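# Four arms unfold a folding crate and latch its corners

## Task

Unfold the collapsed crate lying on the floor until each of its four side walls stands upright and each of its four corner latches is engaged.

## Robot and tools

Robots and cameras: four identical i2rt Big YAM arms, named arm1, arm2, arm3 and arm4. Each has six revolute joints, a two-finger gripper and a wrist camera (arm1_cam_wrist to arm4_cam_wrist). Two fixed room cameras, cam_high and cam_low, watch the scene. The hand reaches roughly 1.0 m from the joint1 axis.

Frame: a single scene frame with its origin on the floor and +z up; positions in metres, orientations as quaternions ordered w, x, y, z. Calibrated foot (base_link) poses, each foot facing along its own +x: arm1 (-0.344, +0.564, +0.400) q(+0.769, -0.004, +0.000, -0.639); arm2 (-0.347, -0.575, +0.384) q(+0.754, +0.000, +0.000, +0.657); arm3 (+0.320, +0.573, +0.372) q(+0.627, +0.001, -0.001, -0.779); arm4 (+0.356, -0.566, +0.334) q(+0.630, +0.000, +0.000, +0.777). The hand point lies between the finger pads, about 1 cm short of the tips; the fingers point along the hand's +z and separate along its y.

move: keys arm1, arm2, arm3, arm4 and cameras. Each arm key takes its own object; an arm you omit receives nothing new. Inside an arm object:
- joints: absolute targets keyed by joint name. joint1_rad -2.879 to 2.879 (yaw about the foot, positive counter-clockwise seen from above); joint2_rad 0 to 3.141 (shoulder, 0 = upper arm pointing back, positive raises then swings it forward); joint3_rad 0 to 3.019 (elbow, 0 = folded, positive opens); joint4_rad -1.692 to 1.57 (hand pitch, positive tips fingers up); joint5_rad -1.57 to 1.57 (sideways swing, positive to the arm's right); joint6_rad -2.094 to 2.094 (roll, positive clockwise seen from behind). gripper_m is the fingertip gap in metres, 0 to 0.093. Done tolerances: ±0.045, ±0.14, ±0.09, ±0.055, ±0.03, ±0.035 rad and ±0.003 m.
- target: seven numbers [x, y, z, qw, qx, qy, qz], an absolute hand pose in the scene frame, in the same form as the printed hand line. The hand travels a straight line from its current hand_target toward it. When target is given, joints may contain only gripper_m.
- speed: top path speed in m/s, 0.002 to 0.5, default 0.25; rotation is capped at twice that value in rad/s. Only allowed together with target.
cameras: list of names, or ["all"], or [] for none; omitted means all for an empty call, none otherwise. A call with no action returns the full state, images and the scene number.
All motions in one action start at once; hand paths share one end time set by the slowest, lasting 0.5 to 10 s, and an action never exceeds 15 s. Each control step clips the path pose to within 100 mm and 20 degrees of the measured hand, and paths ignore obstacles and other arms. Expect the hand to lag, drift, overshoot speed near full stretch, and finish a centimetre or more off. Unknown keys make a call invalid; out-of-range numbers get it refused, and a refusal (or a stop) cancels the remaining move, wait and finished_scene calls in that reply.

wait: seconds (0 to 10) and optional cameras; commands nothing, returns the state.
zoom_image: camera plus region [x0, y0, x1, y1] in pixels from the top-left corner, at most 504 by 504; works only on the latest images returned. Images are 672x504; wrist cameras are fisheye, room cameras pinhole with radial distortion.
read_manual: optional section "licences"; returns licence text only.
finished_scene: scene, the current scene number; ends it permanently. The crate must remain set up without the robots.

Result lines: per-arm hand (measured pose, less exact at long reach), hand_target (pose at the held joint targets), joint_positions, Joint velocities (rad/s, gripper in m/s; "within noise" when still), joint torques (N m, arm joints only, offset and noisy; numbers 3 and 4 wrap at ±28), joint_status and hand_status. The move line lists each moved arm as done or its worst status. "as last shown" marks arms not in the action, whose status reads "not commanded". "pictures" gives image order; frames may trail the state slightly. Status words: off_target (rested short, may still push); time_out (each joint keeps a nearby target and keeps pushing, listed in on_its_own; resend the reported position to relax it); "joint command not followed" / "pose unreachable" / not_followed (a self- and arm-collision check withheld targets, which may still be retried later); limit_stop_at_motor_heat. In on_its_own, "held at" is a target, not a reading.

Gripper: gripping a rigid part reads up to about 0.005 m below its width (some grippers read up to 0.002 m above); closed empty reads 0.000 to 0.003. Full force (about 50 to 64 N per pad) comes about 0.005 m under the first-contact reading. Release by commanding well above the reading.

Avoid: hard contact between arms, including one gripper closing on another's fingers; collisions checks can be late and allow fingers, housings and cameras to meet. Do not hit fixed or heavy objects, slam, drop parts, release moving parts or let anything fall far. Arms keep pushing on contact; sustained pushing, holding loads or staying stretched heats motors, shown as MOTOR HOT, and at 100 °C an OVER-TEMPERATURE FAULT drops that arm for 30 to 60 s or more. Drives have gear play and weak wrists.

Each tool is called by a JSON object that holds its "method" and its "body".

## Session

{"method": "move", "body": {}}

Scene clock: 0.00 s.
Joint torques (N m): no reading
Motor temperatures (°C): arm1=[27 28 28 28 23 23 25] | arm2=[24 25 23 25 28 27 25] | arm3=[26 24 27 24 26 24 27] | arm4=[25 26 26 31 26 25 27]
Heat: arm1: hottest joint2_rad 28 °C; arm2: hottest joint5_rad 28 °C; arm3: hottest joint3_rad 27 °C; arm4: hottest joint4_rad 31 °C.
Joint velocities: within noise
arm1.joint_positions: joint1_rad=-0.585 joint2_rad=+0.467 joint3_rad=+1.640 joint4_rad=-1.554 joint5_rad=+0.191 joint6_rad=-0.040 gripper_m=+0.09396
arm1.joint_status: not commanded
arm1.hand: x=-0.4062 y=+0.4986 z=+1.0234 quat_wxyz=(-0.233, -0.706, -0.424, +0.517) (m; scene frame)
arm1.hand_target: x=-0.4048 y=+0.5020 z=+1.0297 quat_wxyz=(-0.238, -0.702, -0.420, +0.523) (m; scene frame)
arm1.hand_status: not commanded
arm2.joint_positions: joint1_rad=+0.742 joint2_rad=+0.378 joint3_rad=+1.702 joint4_rad=-1.262 joint5_rad=-0.142 joint6_rad=-0.320 gripper_m=+0.09396
arm2.joint_status: not commanded
arm2.hand: x=-0.3865 y=-0.5610 z=+1.1031 quat_wxyz=(-0.397, +0.664, -0.167, -0.611) (m; scene frame)
arm2.hand_target: x=-0.3859 y=-0.5619 z=+1.1085 quat_wxyz=(-0.399, +0.660, -0.165, -0.614) (m; scene frame)
arm2.hand_status: not commanded
arm3.joint_positions: joint1_rad=+0.368 joint2_rad=+0.508 joint3_rad=+1.375 joint4_rad=-1.360 joint5_rad=-0.070 joint6_rad=+0.635 gripper_m=+0.09396
arm3.joint_status: not commanded
arm3.hand: x=+0.3593 y=+0.3880 z=+0.9196 quat_wxyz=(-0.486, -0.725, -0.459, +0.167) (m; scene frame)
arm3.hand_target: x=+0.3588 y=+0.3913 z=+0.9281 quat_wxyz=(-0.494, -0.720, -0.456, +0.170) (m; scene frame)
arm3.hand_status: not commanded
arm4.joint_positions: joint1_rad=+0.790 joint2_rad=+0.548 joint3_rad=+1.366 joint4_rad=-1.267 joint5_rad=+0.241 joint6_rad=-0.097 gripper_m=+0.09396
arm4.joint_status: not commanded
arm4.hand: x=+0.1989 y=-0.4149 z=+0.8936 quat_wxyz=(-0.270, +0.802, -0.260, -0.465) (m; scene frame)
arm4.hand_target: x=+0.2019 y=-0.4169 z=+0.9028 quat_wxyz=(-0.272, +0.796, -0.260, -0.474) (m; scene frame)
arm4.hand_status: not commanded
pictures: arm1_cam_wrist, arm2_cam_wrist, arm3_cam_wrist, arm4_cam_wrist, cam_high, cam_low

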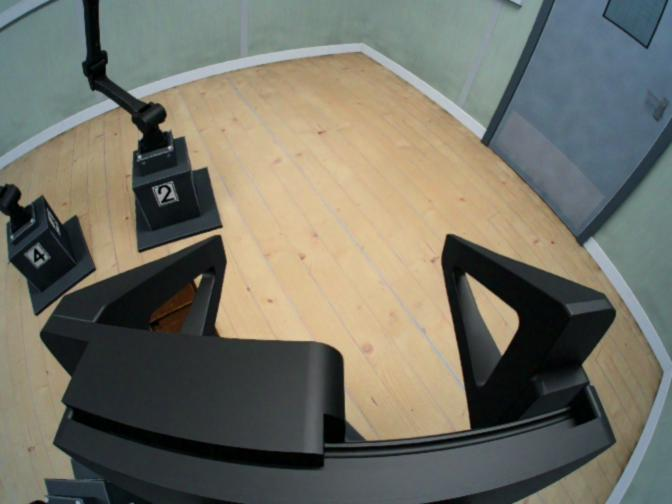

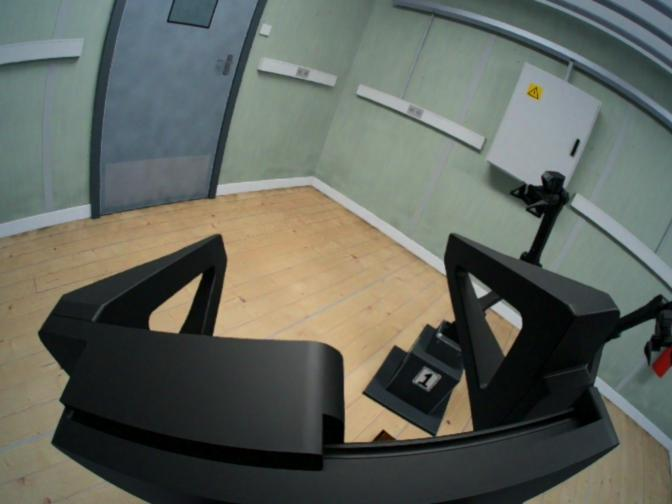

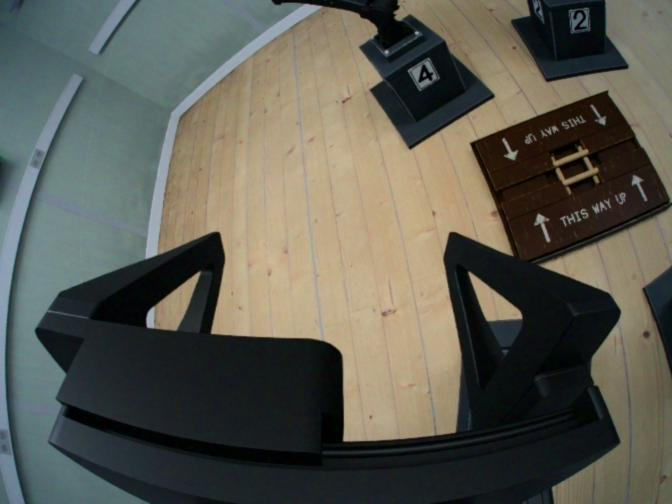

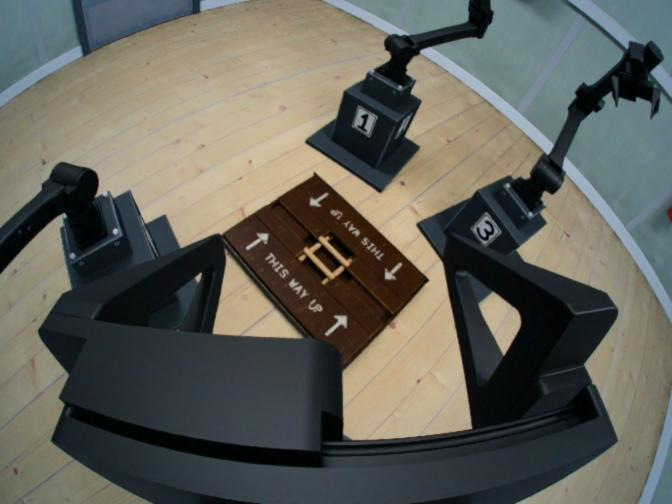

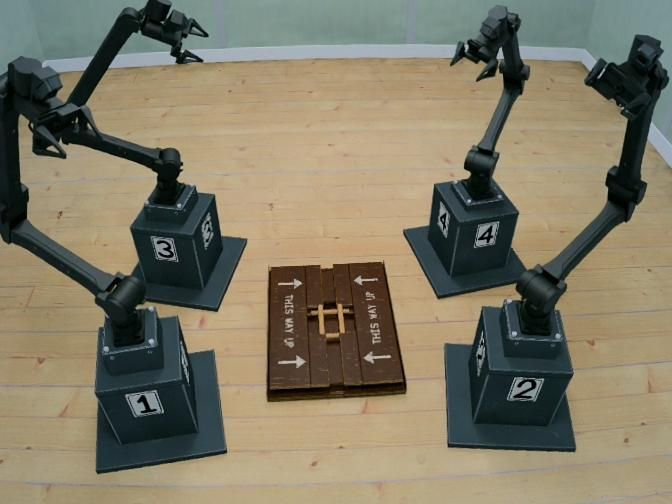

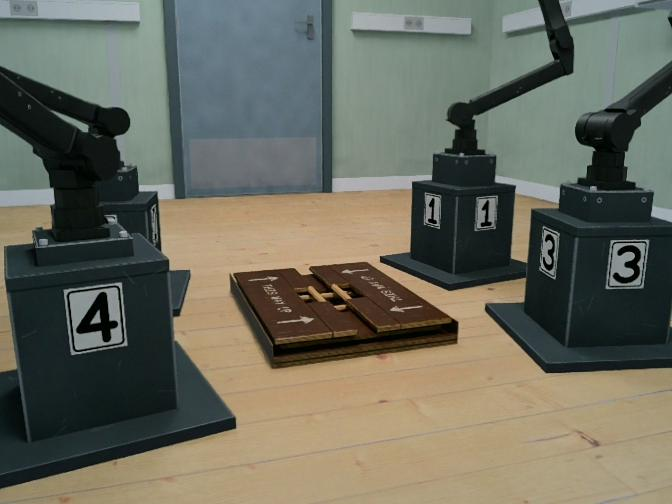

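{"method": "zoom_image", "body": {"camera": "cam_high", "region": [240, 240, 430, 420]}}

{"method": "zoom_image", "body": {"camera": "cam_low", "region": [220, 250, 470, 380]}}

{"method": "zoom_image", "body": {"camera": "arm4_cam_wrist", "region": [210, 160, 440, 380]}}

{"method": "zoom_image", "body": {"camera": "arm3_cam_wrist", "region": [460, 80, 672, 270]}}

Scaled by 2.653 from the camera's 672x504 image, which has a finer 960x720 frame.

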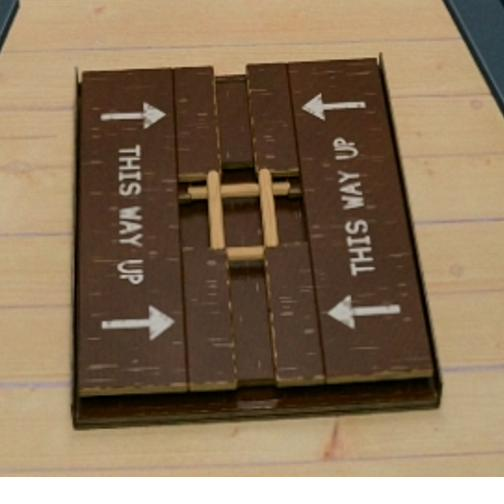

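Scaled by 2.016 from the camera's 672x504 image, which has a finer 960x720 frame.

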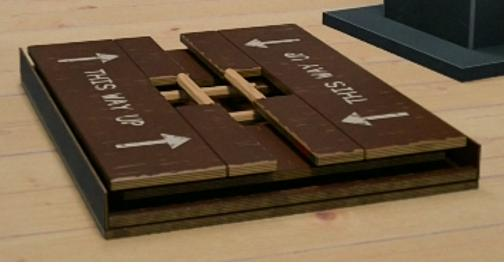

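Scaled by 2.191 from the camera's 672x504 image, which has a finer 960x720 frame.

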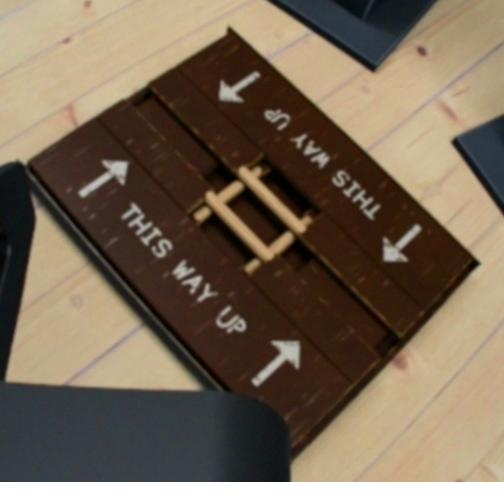

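Scaled by 2.377 from the camera's 672x504 image, which has a finer 960x720 frame.

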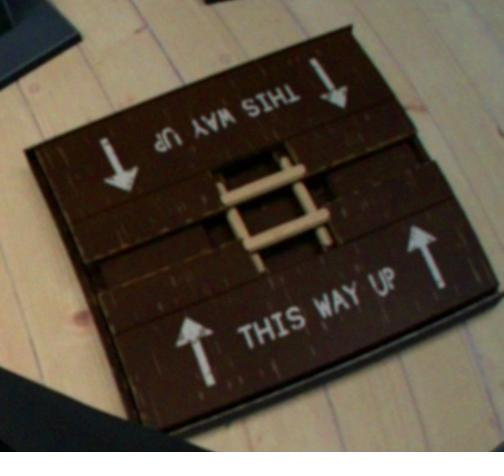

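{"method": "move", "body": {"arm1": {"joints": {"joint1_rad": 0.389, "joint2_rad": 2.25, "joint3_rad": 1.677, "joint4_rad": -0.952, "joint5_rad": 0, "joint6_rad": -0.998}}, "arm4": {"joints": {"joint1_rad": 0.562, "joint2_rad": 1.853, "joint3_rad": 1.267, "joint4_rad": -0.984, "joint5_rad": 0, "joint6_rad": -0.8}}, "cameras": ["arm1_cam_wrist", "arm4_cam_wrist", "cam_high", "cam_low"]}}

Scene clock: 35.70 s.
Joint torques (N m): arm1=[-1.2 -24.23 7.87 0.77 0.09 -0.03] | arm2=[-0.03 9.41 3.96 1.77 0.02 0] | arm3=[-0.5 1.38 7.09 2.35 0.14 0.03] | arm4=[1.2 -15.97 8.44 0.12 -0.22 -0.11]
Motor temperatures (°C): arm1=[27 28 29 28 23 23 25] | arm2=[24 26 24 25 28 26 25] | arm3=[26 24 28 24 26 23 27] | arm4=[25 26 29 31 26 25 27]
Heat: arm1: hottest joint3_rad 29 °C; arm2: hottest joint5_rad 28 °C; arm3: hottest joint3_rad 28 °C; arm4: hottest joint4_rad 31 °C.
move: arm1 done; arm4 done
Joint velocities: within noise
arm1.joint_positions: joint1_rad=+0.401 joint2_rad=+2.258 joint3_rad=+1.663 joint4_rad=-0.956 joint5_rad=+0.007 joint6_rad=-0.983 gripper_m=+0.09399
arm1.joint_status: all done
arm1.hand: x=+0.0054 y=+0.0332 z=+0.3189 quat_wxyz=(+0.000, -0.001, -1.000, +0.013) (m; scene frame)
arm1.hand_target: x=+0.0054 y=+0.0254 z=+0.3211 quat_wxyz=(-0.003, +0.003, -1.000, +0.019) (m; scene frame)
arm1.hand_status: not commanded
arm2, arm3: as last shown
arm4.joint_positions: joint1_rad=+0.559 joint2_rad=+1.852 joint3_rad=+1.267 joint4_rad=-0.988 joint5_rad=+0.011 joint6_rad=-0.780 gripper_m=+0.09397
arm4.joint_status: all done
arm4.hand: x=+0.0040 y=-0.1973 z=+0.3509 quat_wxyz=(-0.003, +1.000, -0.012, +0.005) (m; scene frame)
arm4.hand_target: x=+0.0064 y=-0.1952 z=+0.3445 quat_wxyz=(+0.001, +1.000, -0.007, +0.007) (m; scene frame)
arm4.hand_status: not commanded
pictures: arm1_cam_wrist, arm4_cam_wrist, cam_high, cam_low

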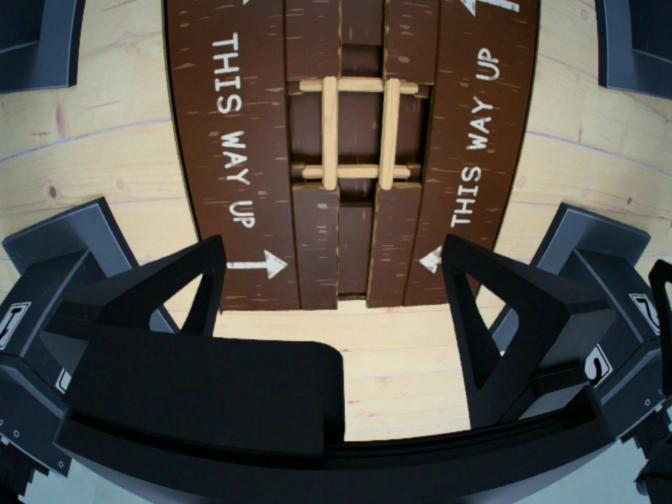

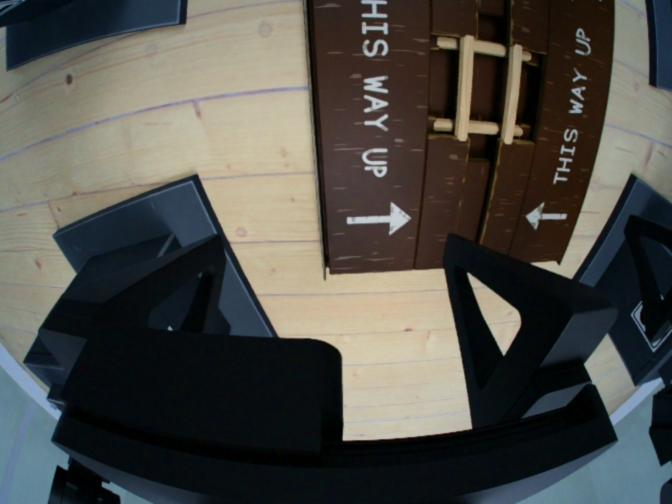

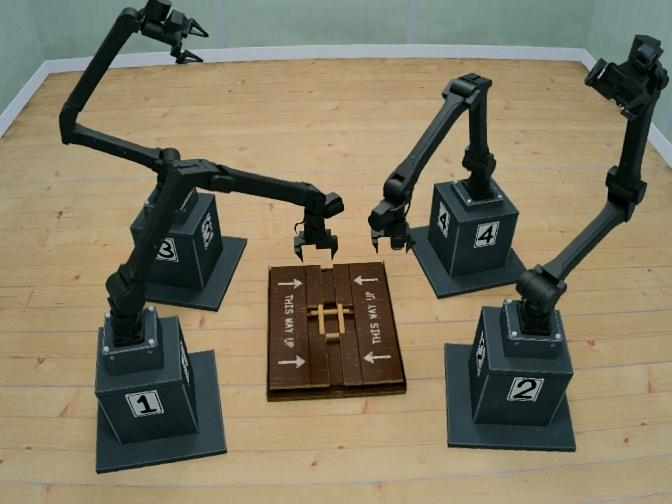

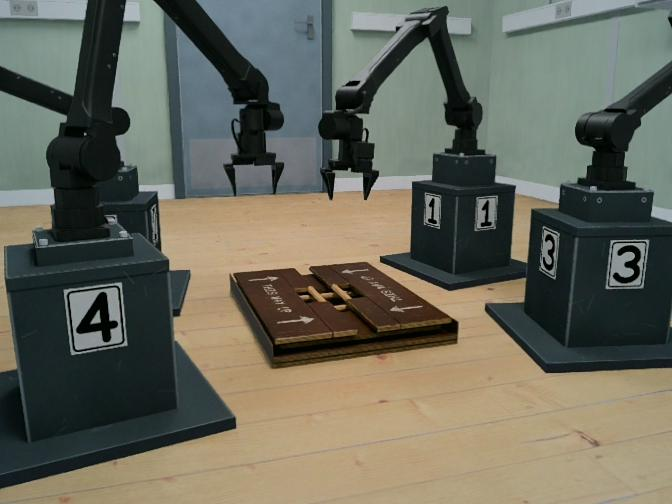

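{"method": "move", "body": {"arm1": {"target": [-0.022, 0.030, 0.13, 0, 0, 1, 0], "joints": {"gripper_m": 0.055}}, "cameras": ["arm1_cam_wrist", "arm4_cam_wrist", "cam_high", "cam_low"]}}

Scene clock: 53.30 s.
Joint torques (N m): arm1=[-1.44 -25.64 7.49 0.9 -0.01 -0.06] | arm2=[-0.03 9.41 3.96 1.77 0.03 0] | arm3=[-0.26 1.32 7.21 2.36 0.14 -0.01] | arm4=[1.2 -15.79 8.43 0.12 -0.21 -0.11]
Motor temperatures (°C): arm1=[27 29 31 28 23 23 25] | arm2=[24 26 24 25 28 26 25] | arm3=[26 24 29 24 26 23 27] | arm4=[25 27 30 31 26 25 27]
Heat: arm1: hottest joint3_rad 31 °C; arm2: hottest joint5_rad 28 °C; arm3: hottest joint3_rad 29 °C; arm4: hottest joint4_rad 31 °C.
move: arm1 off_target
Joint velocities: within noise
arm1.joint_positions: joint1_rad=+0.373 joint2_rad=+2.584 joint3_rad=+1.664 joint4_rad=-0.696 joint5_rad=-0.006 joint6_rad=-1.003 gripper_m=+0.05507
arm1.joint_status: all done
arm1.hand: x=-0.0278 y=+0.0544 z=+0.1230 quat_wxyz=(+0.012, -0.005, -1.000, -0.018) (m; scene frame)
arm1.hand_target: x=-0.0209 y=+0.0339 z=+0.1310 quat_wxyz=(+0.000, -0.002, -1.000, +0.000) (m; scene frame)
arm1.hand_status: off_target (0.026 m and 2.5 deg from the pose sent, 0.191 m and 1.5 deg at the start)
arm2, arm3, arm4: as last shown
pictures: arm1_cam_wrist, arm4_cam_wrist, cam_high, cam_low

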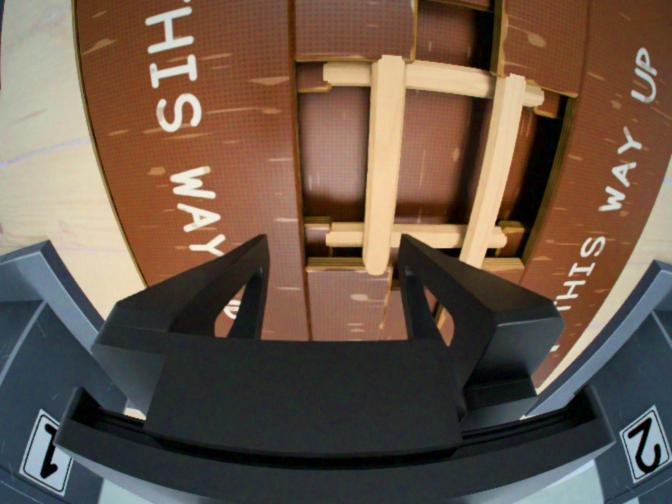

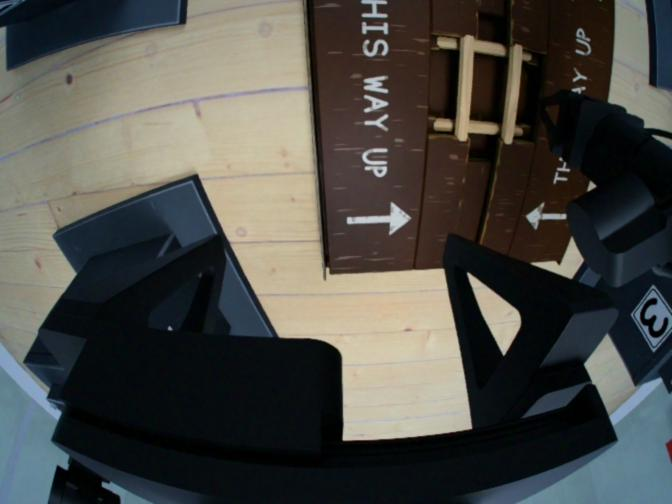

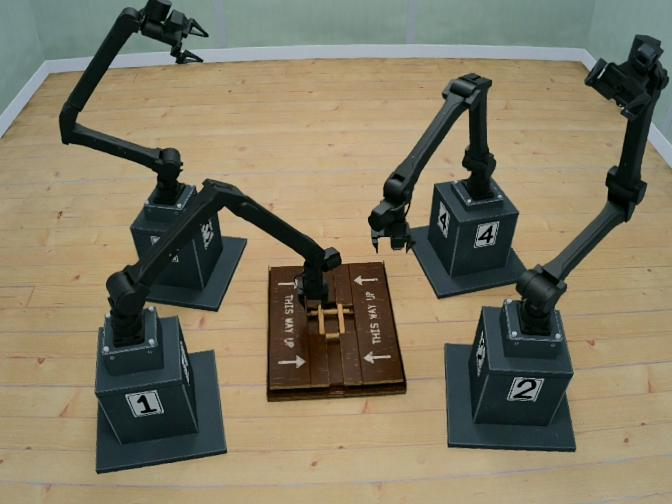

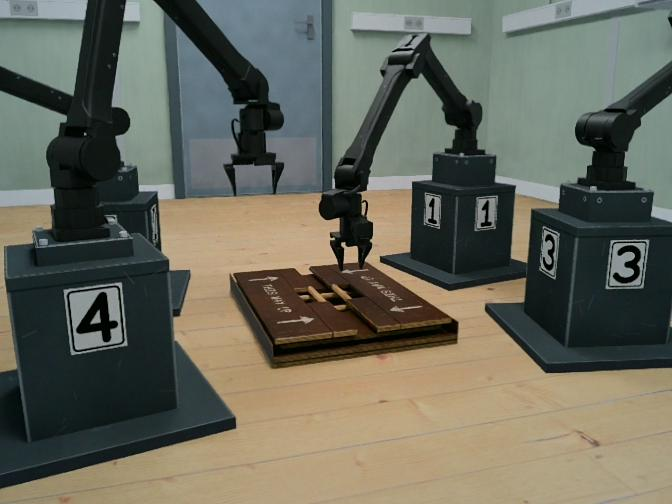

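{"method": "move", "body": {"arm1": {"target": [-0.020, 0.014, 0.095, -0.012, 0.005, -1, 0.018]}, "cameras": ["arm1_cam_wrist"]}}

Scene clock: 59.57 s.
Joint torques (N m): arm1=[-0.91 -25.58 7.76 0.92 0.02 -0.1] | arm2=[-0.09 9.35 3.95 1.8 0.03 0] | arm3=[-0.5 1.49 7.25 2.32 0.12 0.02] | arm4=[1.2 -15.79 8.42 0.13 -0.22 -0.11]
Motor temperatures (°C): arm1=[27 30 31 28 23 23 25] | arm2=[24 26 24 25 28 26 25] | arm3=[26 24 29 24 26 23 27] | arm4=[25 27 30 31 26 25 27]
Heat: arm1: hottest joint3_rad 31 °C; arm2: hottest joint5_rad 28 °C; arm3: hottest joint3_rad 29 °C; arm4: hottest joint4_rad 31 °C.
move: arm1 off_target
Joint velocities: within noise
arm1.joint_positions: joint1_rad=+0.356 joint2_rad=+2.659 joint3_rad=+1.733 joint4_rad=-0.637 joint5_rad=-0.009 joint6_rad=-1.035 gripper_m=+0.05507
arm1.joint_status: not commanded
arm1.hand: x=-0.0253 y=+0.0311 z=+0.0943 quat_wxyz=(-0.003, +0.003, -1.000, +0.004) (m; scene frame)
arm1.hand_target: x=-0.0207 y=+0.0135 z=+0.0959 quat_wxyz=(-0.012, +0.006, -1.000, +0.019) (m; scene frame)
arm1.hand_status: off_target (0.018 m and 1.9 deg from the pose sent, 0.050 m and 5.1 deg at the start)
arm2, arm3, arm4: as last shown
pictures: arm1_cam_wrist

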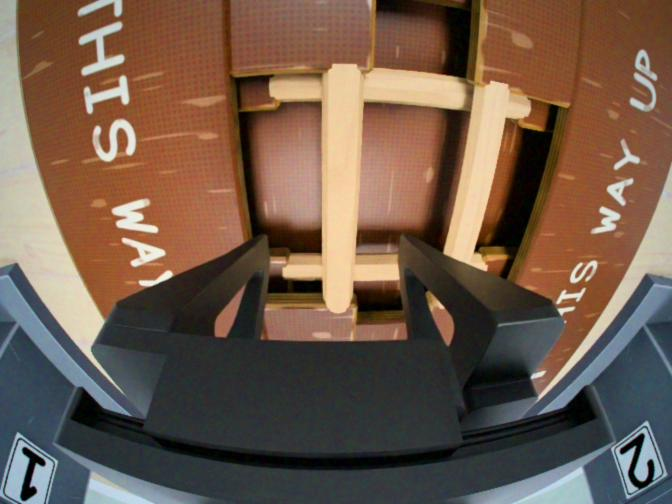

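{"method": "move", "body": {"arm1": {"target": [-0.023, 0.0155, 0.055, -0.010, 0.003, -1, 0.016], "speed": 0.1}, "cameras": ["arm1_cam_wrist", "cam_low"]}}

Scene clock: 65.80 s.
Joint torques (N m): arm1=[-1.26 -25.23 7.56 0.91 0.04 0.01] | arm2=[-0.03 9.41 3.95 1.8 0.03 0] | arm3=[-0.73 1.49 7.3 2.29 0.14 0] | arm4=[1.2 -15.79 8.43 0.13 -0.22 -0.11]
Motor temperatures (°C): arm1=[27 31 31 28 23 23 25] | arm2=[24 26 24 25 28 26 25] | arm3=[26 24 29 24 26 23 27] | arm4=[25 27 30 31 26 25 27]
Heat: arm1: hottest joint2_rad 31 °C; arm2: hottest joint5_rad 28 °C; arm3: hottest joint3_rad 29 °C; arm4: hottest joint4_rad 31 °C.
move: arm1 off_target
Joint velocities: within noise
arm1.joint_positions: joint1_rad=+0.358 joint2_rad=+2.749 joint3_rad=+1.787 joint4_rad=-0.609 joint5_rad=-0.009 joint6_rad=-1.040 gripper_m=+0.05507
arm1.joint_status: not commanded
arm1.hand: x=-0.0271 y=+0.0354 z=+0.0523 quat_wxyz=(-0.001, +0.006, -1.000, +0.000) (m; scene frame)
arm1.hand_target: x=-0.0230 y=+0.0175 z=+0.0546 quat_wxyz=(-0.009, +0.006, -1.000, +0.015) (m; scene frame)
arm1.hand_status: off_target (0.021 m and 2.1 deg from the pose sent, 0.042 m and 1.5 deg at the start)
arm2, arm3, arm4: as last shown
pictures: arm1_cam_wrist, cam_low

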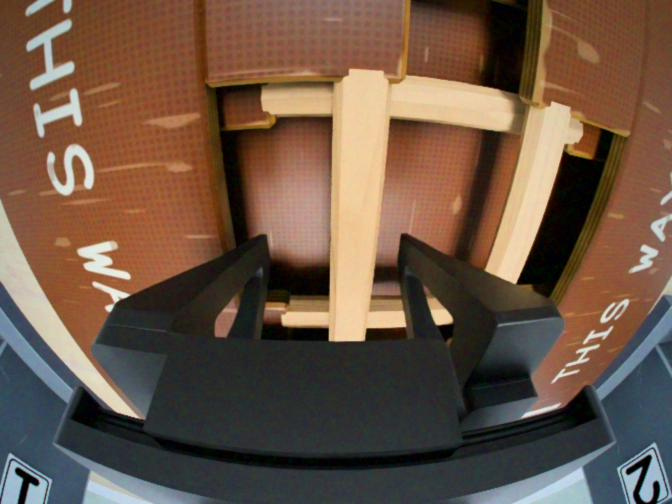

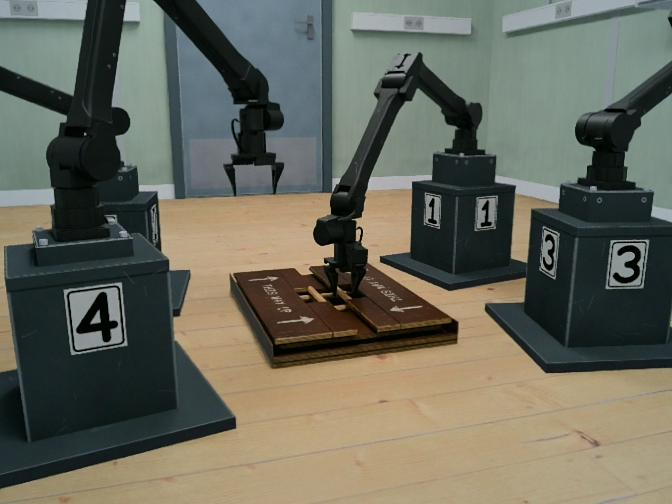

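{"method": "zoom_image", "body": {"camera": "cam_low", "region": [290, 220, 400, 320]}}

{"method": "zoom_image", "body": {"camera": "arm1_cam_wrist", "region": [200, 180, 460, 360]}}

Scaled by 4.582 from the camera's 672x504 image, which has a finer 960x720 frame.

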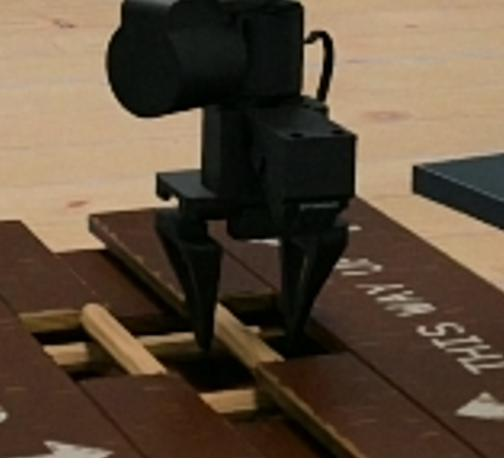

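Scaled by 1.938 from the camera's 672x504 image, which has a finer 960x720 frame.

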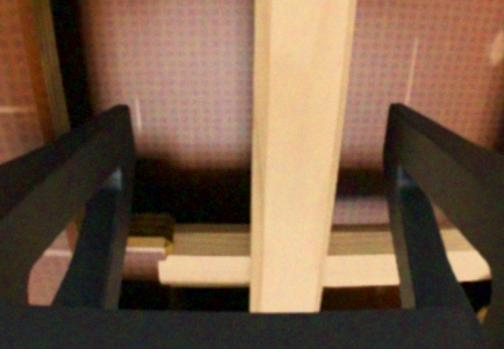

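{"method": "move", "body": {"arm1": {"target": [-0.025, 0.007, 0.046, -0.009, 0.003, -1, 0.016], "speed": 0.1}}}

{"method": "move", "body": {"arm1": {"joints": {"gripper_m": 0.008}}, "cameras": ["arm1_cam_wrist", "cam_low"]}}

Scene clock: 71.20 s.
Joint torques (N m): arm1=[-1.2 -23.82 7.68 0.29 0.1 -0.02] | arm2=[-0.03 9.47 3.96 1.78 0.02 0] | arm3=[-0.73 1.38 7.25 2.37 0.13 -0.01] | arm4=[1.2 -15.74 8.43 0.13 -0.21 -0.11]
Motor temperatures (°C): arm1=[27 31 31 28 23 23 25] | arm2=[24 26 24 25 28 26 25] | arm3=[26 24 29 24 26 23 27] | arm4=[25 27 30 31 26 25 27]
Heat: arm1: hottest joint2_rad 31 °C; arm2: hottest joint5_rad 28 °C; arm3: hottest joint3_rad 29 °C; arm4: hottest joint4_rad 31 °C.
move: arm1 off_target
Joint velocities: within noise
arm1.joint_positions: joint1_rad=+0.347 joint2_rad=+2.774 joint3_rad=+1.833 joint4_rad=-0.609 joint5_rad=-0.009 joint6_rad=-1.040 gripper_m=+0.05507
arm1.joint_status: not commanded
arm1.hand: x=-0.0258 y=+0.0200 z=+0.0480 quat_wxyz=(-0.006, +0.001, -1.000, +0.010) (m; scene frame)
arm1.hand_target: x=-0.0251 y=+0.0076 z=+0.0458 quat_wxyz=(-0.009, +0.003, -1.000, +0.016) (m; scene frame)
arm1.hand_status: off_target (0.013 m and 0.8 deg from the pose sent, 0.029 m and 2.0 deg at the start)
arm2, arm3, arm4: as last shown
pictures: none

Scene clock: 71.83 s.
Joint torques (N m): arm1=[-1.14 -24.76 7.71 1.16 0.33 -0.01] | arm2=[-0.09 9.47 3.97 1.78 0.03 0] | arm3=[-0.03 2.2 7.21 2.47 0.12 0] | arm4=[1.2 -15.79 8.42 0.13 -0.21 -0.11]
Motor temperatures (°C): arm1=[27 31 31 28 23 23 25] | arm2=[24 26 24 25 28 26 25] | arm3=[26 24 29 24 26 23 27] | arm4=[25 27 30 31 26 25 27]
Heat: arm1: hottest joint2_rad 31 °C; arm2: hottest joint5_rad 28 °C; arm3: hottest joint3_rad 29 °C; arm4: hottest joint4_rad 31 °C.
move: arm1 off_target
Joint velocities: within noise
arm1.joint_positions: joint1_rad=+0.349 joint2_rad=+2.775 joint3_rad=+1.833 joint4_rad=-0.629 joint5_rad=-0.023 joint6_rad=-1.031 gripper_m=+0.01728
arm1.joint_status: gripper_m off_target (ended at +0.01731, target +0.00800)
arm1.hand: x=-0.0258 y=+0.0266 z=+0.0470 quat_wxyz=(-0.007, -0.003, -1.000, -0.003) (m; scene frame)
arm1.hand_target: x=-0.0238 y=+0.0083 z=+0.0460 quat_wxyz=(-0.013, -0.002, -1.000, +0.014) (m; scene frame)
arm1.hand_status: not commanded
arm2, arm3, arm4: as last shown
pictures: arm1_cam_wrist, cam_low

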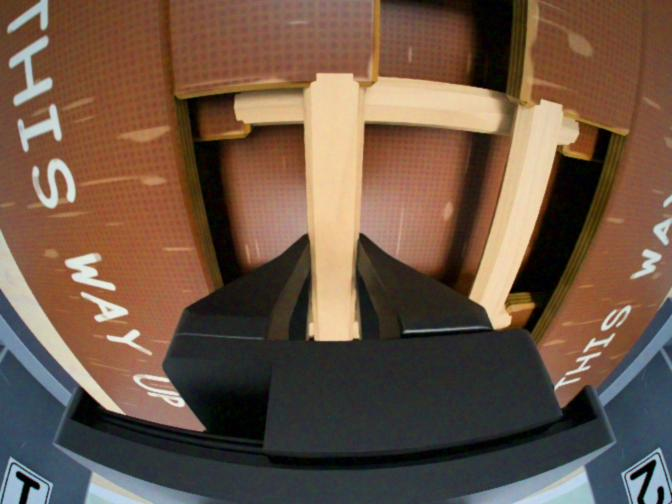

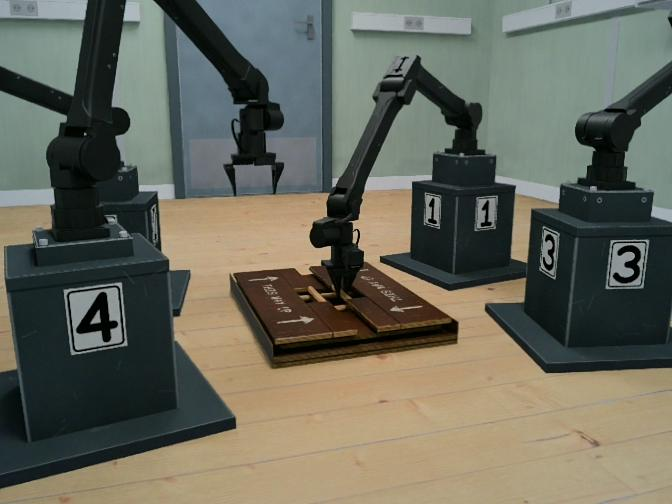

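{"method": "move", "body": {"arm1": {"target": [-0.024, 0.018, 0.095, -0.009, 0.003, -1, 0.016], "speed": 0.12, "joints": {"gripper_m": 0.011}}}}

{"method": "move", "body": {"arm1": {"target": [-0.024, 0.042, 0.138, -0.009, 0.003, -1, 0.016], "speed": 0.12}, "cameras": ["arm1_cam_wrist", "arm4_cam_wrist", "cam_low", "cam_high"]}}

Scene clock: 76.73 s.
Joint torques (N m): arm1=[-0.97 -31.15 3.95 -0.31 0.15 -0.04] | arm2=[-0.09 9.47 3.96 1.78 0.03 0] | arm3=[-0.79 2.2 7.2 2.39 0.1 0.01] | arm4=[1.2 -15.74 8.43 0.13 -0.22 -0.11]
Motor temperatures (°C): arm1=[27 32 31 28 23 23 25] | arm2=[24 26 24 25 28 26 25] | arm3=[26 24 29 24 26 23 27] | arm4=[25 27 30 31 26 25 27]
Heat: arm1: hottest joint2_rad 32 °C; arm2: hottest joint5_rad 28 °C; arm3: hottest joint3_rad 29 °C; arm4: hottest joint4_rad 31 °C.
move: arm1 off_target
Joint velocities: within noise
arm1.joint_positions: joint1_rad=+0.355 joint2_rad=+2.726 joint3_rad=+1.773 joint4_rad=-0.592 joint5_rad=-0.003 joint6_rad=-1.031 gripper_m=+0.01728
arm1.joint_status: gripper_m off_target (ended at +0.01728, target +0.01100)
arm1.hand: x=-0.0258 y=+0.0276 z=+0.0631 quat_wxyz=(-0.005, +0.000, -1.000, +0.013) (m; scene frame)
arm1.hand_target: x=-0.0232 y=+0.0156 z=+0.0933 quat_wxyz=(-0.008, +0.003, -1.000, +0.021) (m; scene frame)
arm1.hand_status: off_target (0.033 m and 0.7 deg from the pose sent, 0.049 m and 2.3 deg at the start)
arm2, arm3, arm4: as last shown
pictures: none

Scene clock: 77.77 s.
Joint torques (N m): arm1=[0.21 -29.39 3.84 -1.01 -0.08 0.11] | arm2=[-0.03 9.41 3.96 1.8 0.03 0] | arm3=[-0.85 1.55 7.1 2.47 0.07 -0.02] | arm4=[1.2 -15.79 8.43 0.13 -0.22 -0.11]
Motor temperatures (°C): arm1=[27 32 31 28 23 23 25] | arm2=[24 26 24 25 28 26 25] | arm3=[26 24 29 24 26 23 27] | arm4=[25 27 30 31 26 25 27]
Heat: arm1: hottest joint2_rad 32 °C; arm2: hottest joint5_rad 28 °C; arm3: hottest joint3_rad 29 °C; arm4: hottest joint4_rad 31 °C.
move: arm1 off_target
Joint velocities: within noise
arm1.joint_positions: joint1_rad=+0.363 joint2_rad=+2.584 joint3_rad=+1.641 joint4_rad=-0.581 joint5_rad=-0.003 joint6_rad=-1.028 gripper_m=+0.01688
arm1.joint_status: not commanded
arm1.hand: x=-0.0256 y=+0.0373 z=+0.1179 quat_wxyz=(-0.010, +0.002, -1.000, +0.022) (m; scene frame)
arm1.hand_target: x=-0.0235 y=+0.0404 z=+0.1374 quat_wxyz=(-0.009, +0.003, -1.000, +0.017) (m; scene frame)
arm1.hand_status: off_target (0.021 m and 0.8 deg from the pose sent, 0.076 m and 0.7 deg at the start)
arm2.joint_positions: joint1_rad=+0.742 joint2_rad=+0.378 joint3_rad=+1.702 joint4_rad=-1.262 joint5_rad=-0.142 joint6_rad=-0.320 gripper_m=+0.09396
arm2.joint_status: not commanded
arm2.hand: x=-0.3865 y=-0.5610 z=+1.1031 quat_wxyz=(-0.397, +0.664, -0.167, -0.611) (m; scene frame)
arm2.hand_target: x=-0.3859 y=-0.5619 z=+1.1085 quat_wxyz=(-0.399, +0.660, -0.165, -0.614) (m; scene frame)
arm2.hand_status: not commanded
arm3.joint_positions: joint1_rad=+0.368 joint2_rad=+0.508 joint3_rad=+1.375 joint4_rad=-1.360 joint5_rad=-0.070 joint6_rad=+0.635 gripper_m=+0.09396
arm3.joint_status: not commanded
arm3.hand: x=+0.3593 y=+0.3880 z=+0.9196 quat_wxyz=(-0.486, -0.725, -0.459, +0.167) (m; scene frame)
arm3.hand_target: x=+0.3588 y=+0.3913 z=+0.9281 quat_wxyz=(-0.494, -0.720, -0.456, +0.170) (m; scene frame)
arm3.hand_status: not commanded
arm4: as last shown
pictures: arm1_cam_wrist, arm4_cam_wrist, cam_high, cam_low

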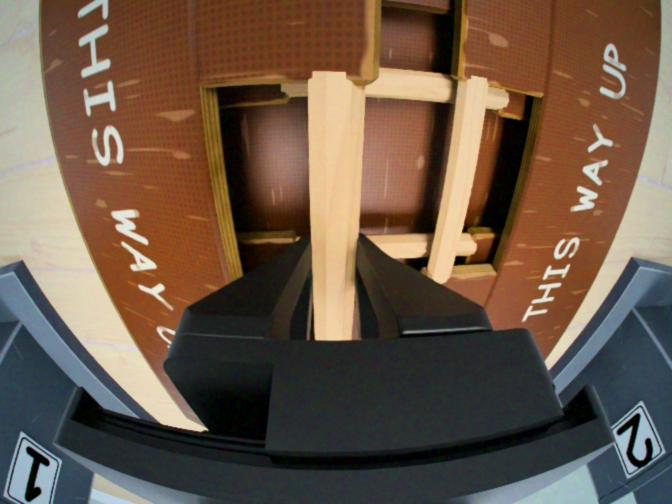

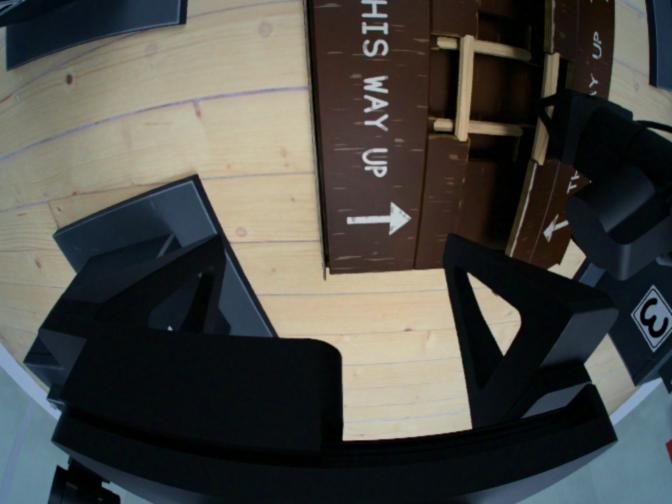

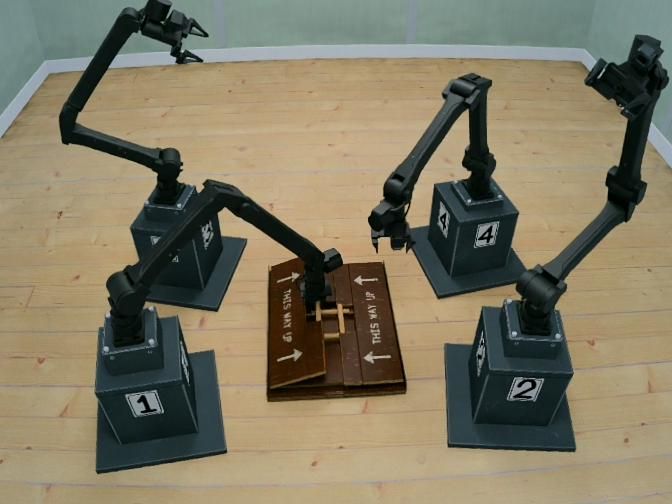

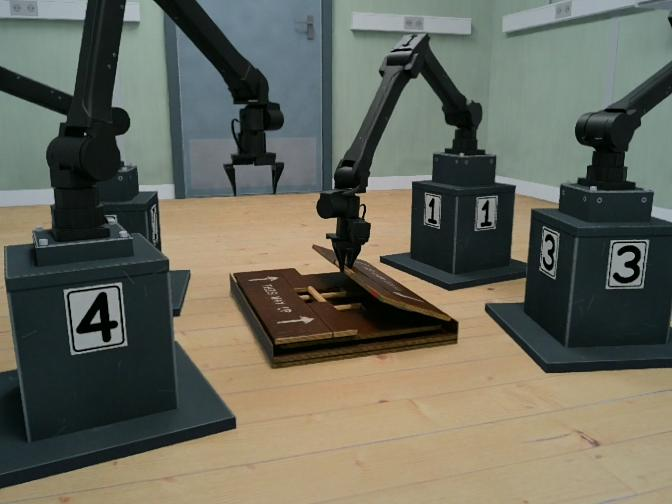

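{"method": "move", "body": {"arm1": {"target": [-0.024, 0.080, 0.188, -0.005, 0.003, -1, 0.005], "speed": 0.12}}}

{"method": "move", "body": {"arm1": {"target": [-0.024, 0.13, 0.222, -0.005, 0.003, -1, 0.005], "speed": 0.12}, "cameras": ["arm1_cam_wrist", "arm4_cam_wrist", "cam_low", "cam_high"]}}

Scene clock: 79.93 s.
Joint torques (N m): arm1=[0.5 -28.45 3.38 -1.91 -0.31 0.17] | arm2=[-0.09 9.41 3.96 1.78 0.02 0] | arm3=[-0.97 1.55 7.3 2.33 0.16 0] | arm4=[1.2 -15.79 8.43 0.13 -0.22 -0.11]
Motor temperatures (°C): arm1=[27 32 31 28 23 23 25] | arm2=[24 26 24 25 28 26 25] | arm3=[26 24 29 24 26 23 27] | arm4=[25 27 30 31 26 25 27]
Heat: arm1: hottest joint2_rad 32 °C; arm2: hottest joint5_rad 28 °C; arm3: hottest joint3_rad 29 °C; arm4: hottest joint4_rad 31 °C.
move: arm1 off_target
Joint velocities: within noise
arm1.joint_positions: joint1_rad=+0.384 joint2_rad=+2.436 joint3_rad=+1.500 joint4_rad=-0.584 joint5_rad=-0.001 joint6_rad=-1.003 gripper_m=+0.01675
arm1.joint_status: not commanded
arm1.hand: x=-0.0263 y=+0.0631 z=+0.1700 quat_wxyz=(-0.011, +0.001, -1.000, +0.024) (m; scene frame)
arm1.hand_target: x=-0.0250 y=+0.0778 z=+0.1878 quat_wxyz=(-0.005, +0.002, -1.000, +0.006) (m; scene frame)
arm1.hand_status: off_target (0.025 m and 2.3 deg from the pose sent, 0.082 m and 2.1 deg at the start)
arm2, arm3: as last shown
arm4.joint_positions: joint1_rad=+0.559 joint2_rad=+1.852 joint3_rad=+1.267 joint4_rad=-0.988 joint5_rad=+0.011 joint6_rad=-0.780 gripper_m=+0.09397
arm4.joint_status: not commanded
arm4.hand: x=+0.0040 y=-0.1973 z=+0.3509 quat_wxyz=(-0.003, +1.000, -0.012, +0.005) (m; scene frame)
arm4.hand_target: x=+0.0064 y=-0.1952 z=+0.3445 quat_wxyz=(+0.001, +1.000, -0.007, +0.007) (m; scene frame)
arm4.hand_status: not commanded
pictures: none

Scene clock: 81.10 s.
Joint torques (N m): arm1=[1.2 -24.64 3.02 -0.59 -0.34 0.21] | arm2=[-0.09 9.41 3.96 1.77 0.03 0] | arm3=[-0.73 1.9 7.24 2.37 0.13 -0.03] | arm4=[1.2 -15.79 8.42 0.12 -0.22 -0.11]
Motor temperatures (°C): arm1=[27 32 31 28 23 23 25] | arm2=[24 26 24 25 28 26 25] | arm3=[26 24 29 24 26 23 27] | arm4=[25 27 30 31 26 25 27]
Heat: arm1: hottest joint2_rad 32 °C; arm2: hottest joint5_rad 28 °C; arm3: hottest joint3_rad 29 °C; arm4: hottest joint4_rad 31 °C.
move: arm1 off_target
Joint velocities: within noise
arm1.joint_positions: joint1_rad=+0.427 joint2_rad=+2.283 joint3_rad=+1.335 joint4_rad=-0.578 joint5_rad=-0.001 joint6_rad=-0.960 gripper_m=+0.01681
arm1.joint_status: not commanded
arm1.hand: x=-0.0271 y=+0.1093 z=+0.2155 quat_wxyz=(-0.010, +0.001, -1.000, +0.021) (m; scene frame)
arm1.hand_target: x=-0.0282 y=+0.1267 z=+0.2216 quat_wxyz=(-0.005, +0.000, -1.000, +0.005) (m; scene frame)
arm1.hand_status: off_target (0.022 m and 1.9 deg from the pose sent, 0.085 m and 2.3 deg at the start)
arm2, arm3, arm4: as last shown
pictures: arm1_cam_wrist, arm4_cam_wrist, cam_high, cam_low

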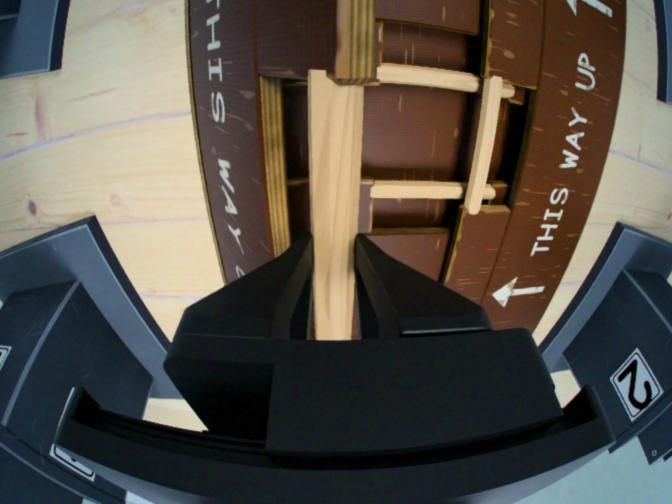

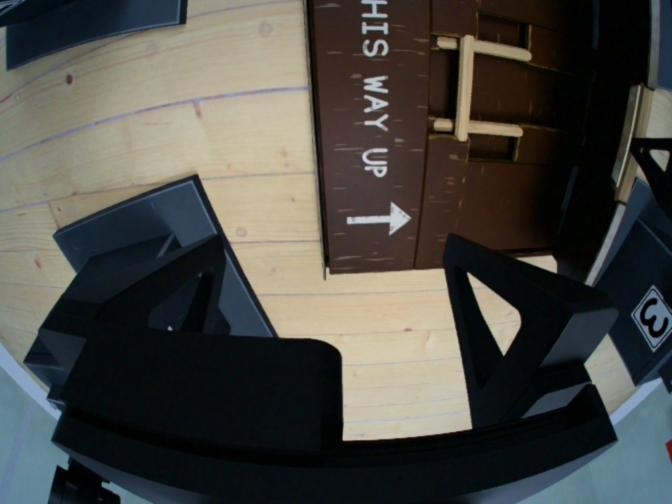

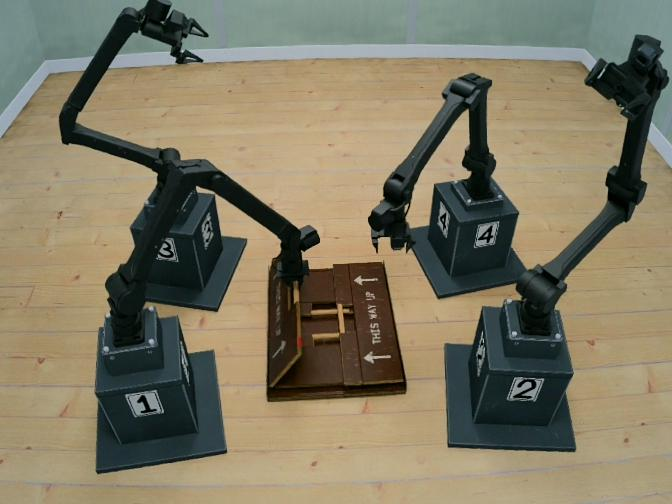

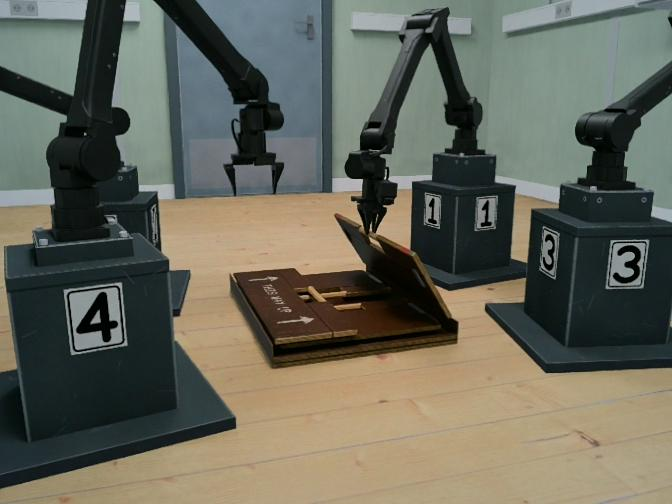

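{"method": "move", "body": {"arm1": {"target": [-0.025, 0.175, 0.250, -0.005, 0.003, -1, 0.005], "speed": 0.12}}}

{"method": "move", "body": {"arm1": {"target": [-0.025, 0.225, 0.259, -0.005, 0.003, -1, 0.005], "speed": 0.08}, "cameras": ["arm1_cam_wrist", "arm4_cam_wrist", "cam_low", "cam_high"]}}

Scene clock: 92.90 s.
Joint torques (N m): arm1=[1.32 -23.36 3.12 -0.46 -0.36 0.2] | arm2=[-0.09 9.41 3.96 1.78 0.02 0] | arm3=[-0.91 1.44 7.28 2.39 0.15 0.01] | arm4=[1.2 -15.79 8.43 0.13 -0.22 -0.11]
Motor temperatures (°C): arm1=[27 31 30 28 23 23 25] | arm2=[24 26 24 25 28 26 25] | arm3=[26 24 30 24 26 23 27] | arm4=[25 28 30 31 26 25 27]
Heat: arm1: hottest joint2_rad 31 °C; arm2: hottest joint5_rad 28 °C; arm3: hottest joint3_rad 30 °C; arm4: hottest joint4_rad 31 °C.
move: arm1 off_target
Joint velocities: within noise
arm1.joint_positions: joint1_rad=+0.484 joint2_rad=+2.169 joint3_rad=+1.197 joint4_rad=-0.566 joint5_rad=+0.004 joint6_rad=-0.903 gripper_m=+0.01622
arm1.joint_status: not commanded
arm1.hand: x=-0.0272 y=+0.1592 z=+0.2420 quat_wxyz=(-0.006, +0.001, -1.000, +0.016) (m; scene frame)
arm1.hand_target: x=-0.0246 y=+0.1743 z=+0.2499 quat_wxyz=(-0.005, +0.003, -1.000, +0.006) (m; scene frame)
arm1.hand_status: off_target (0.018 m and 1.3 deg from the pose sent, 0.074 m and 1.9 deg at the start)
arm2, arm3, arm4: as last shown
pictures: none

Scene clock: 94.23 s.
Joint torques (N m): arm1=[2.2 -21.89 2.7 -0.1 -0.49 0.21] | arm2=[-0.09 9.35 3.96 1.78 0.03 0] | arm3=[-0.44 1.49 7.15 2.29 0.16 0] | arm4=[1.14 -15.74 8.42 0.13 -0.21 -0.11]
Motor temperatures (°C): arm1=[27 31 30 28 23 23 25] | arm2=[24 26 24 25 28 26 25] | arm3=[26 24 30 24 26 23 27] | arm4=[25 28 30 31 26 25 27]
Heat: arm1: hottest joint2_rad 31 °C; arm2: hottest joint5_rad 28 °C; arm3: hottest joint3_rad 30 °C; arm4: hottest joint4_rad 31 °C.
move: arm1 off_target
Joint velocities: within noise
arm1.joint_positions: joint1_rad=+0.545 joint2_rad=+2.091 joint3_rad=+1.074 joint4_rad=-0.526 joint5_rad=+0.007 joint6_rad=-0.844 gripper_m=+0.01416
arm1.joint_status: not commanded
arm1.hand: x=-0.0285 y=+0.2072 z=+0.2527 quat_wxyz=(-0.004, +0.001, -1.000, +0.015) (m; scene frame)
arm1.hand_target: x=-0.0257 y=+0.2239 z=+0.2590 quat_wxyz=(-0.004, +0.006, -1.000, +0.005) (m; scene frame)
arm1.hand_status: off_target (0.019 m and 1.2 deg from the pose sent, 0.068 m and 1.3 deg at the start)
arm2, arm3, arm4: as last shown
pictures: arm1_cam_wrist, arm4_cam_wrist, cam_high, cam_low

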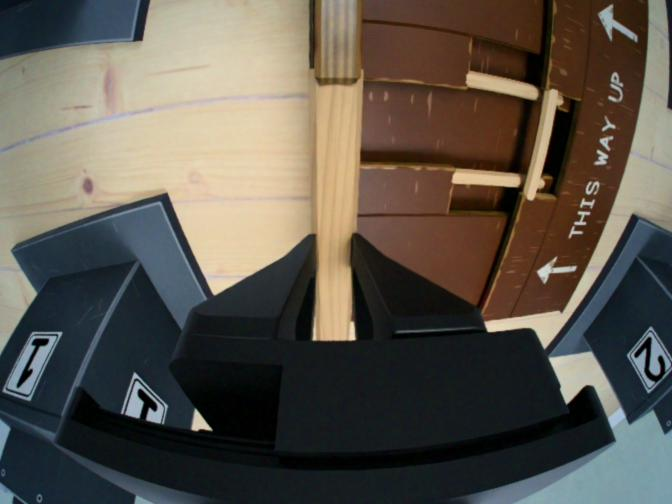

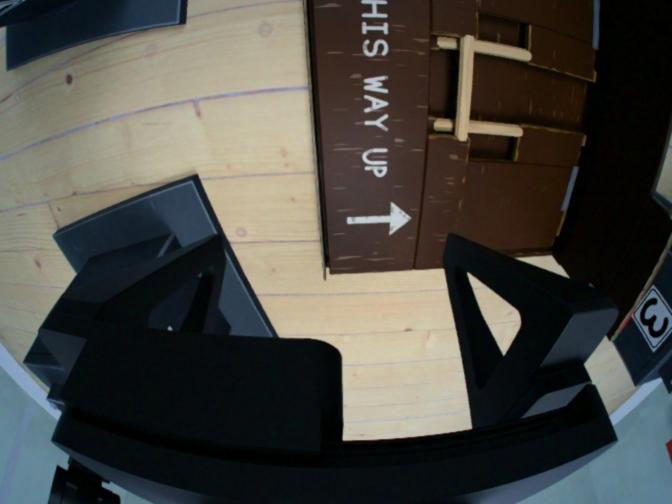

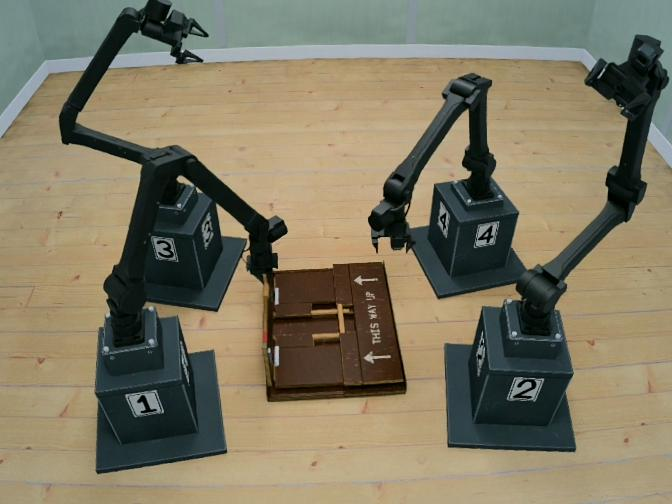

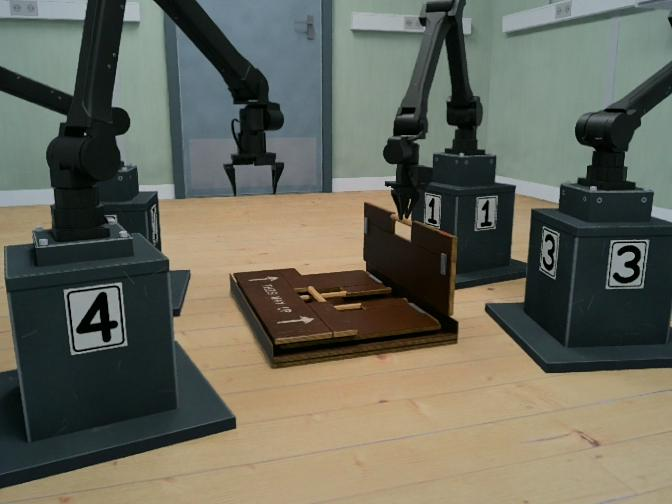

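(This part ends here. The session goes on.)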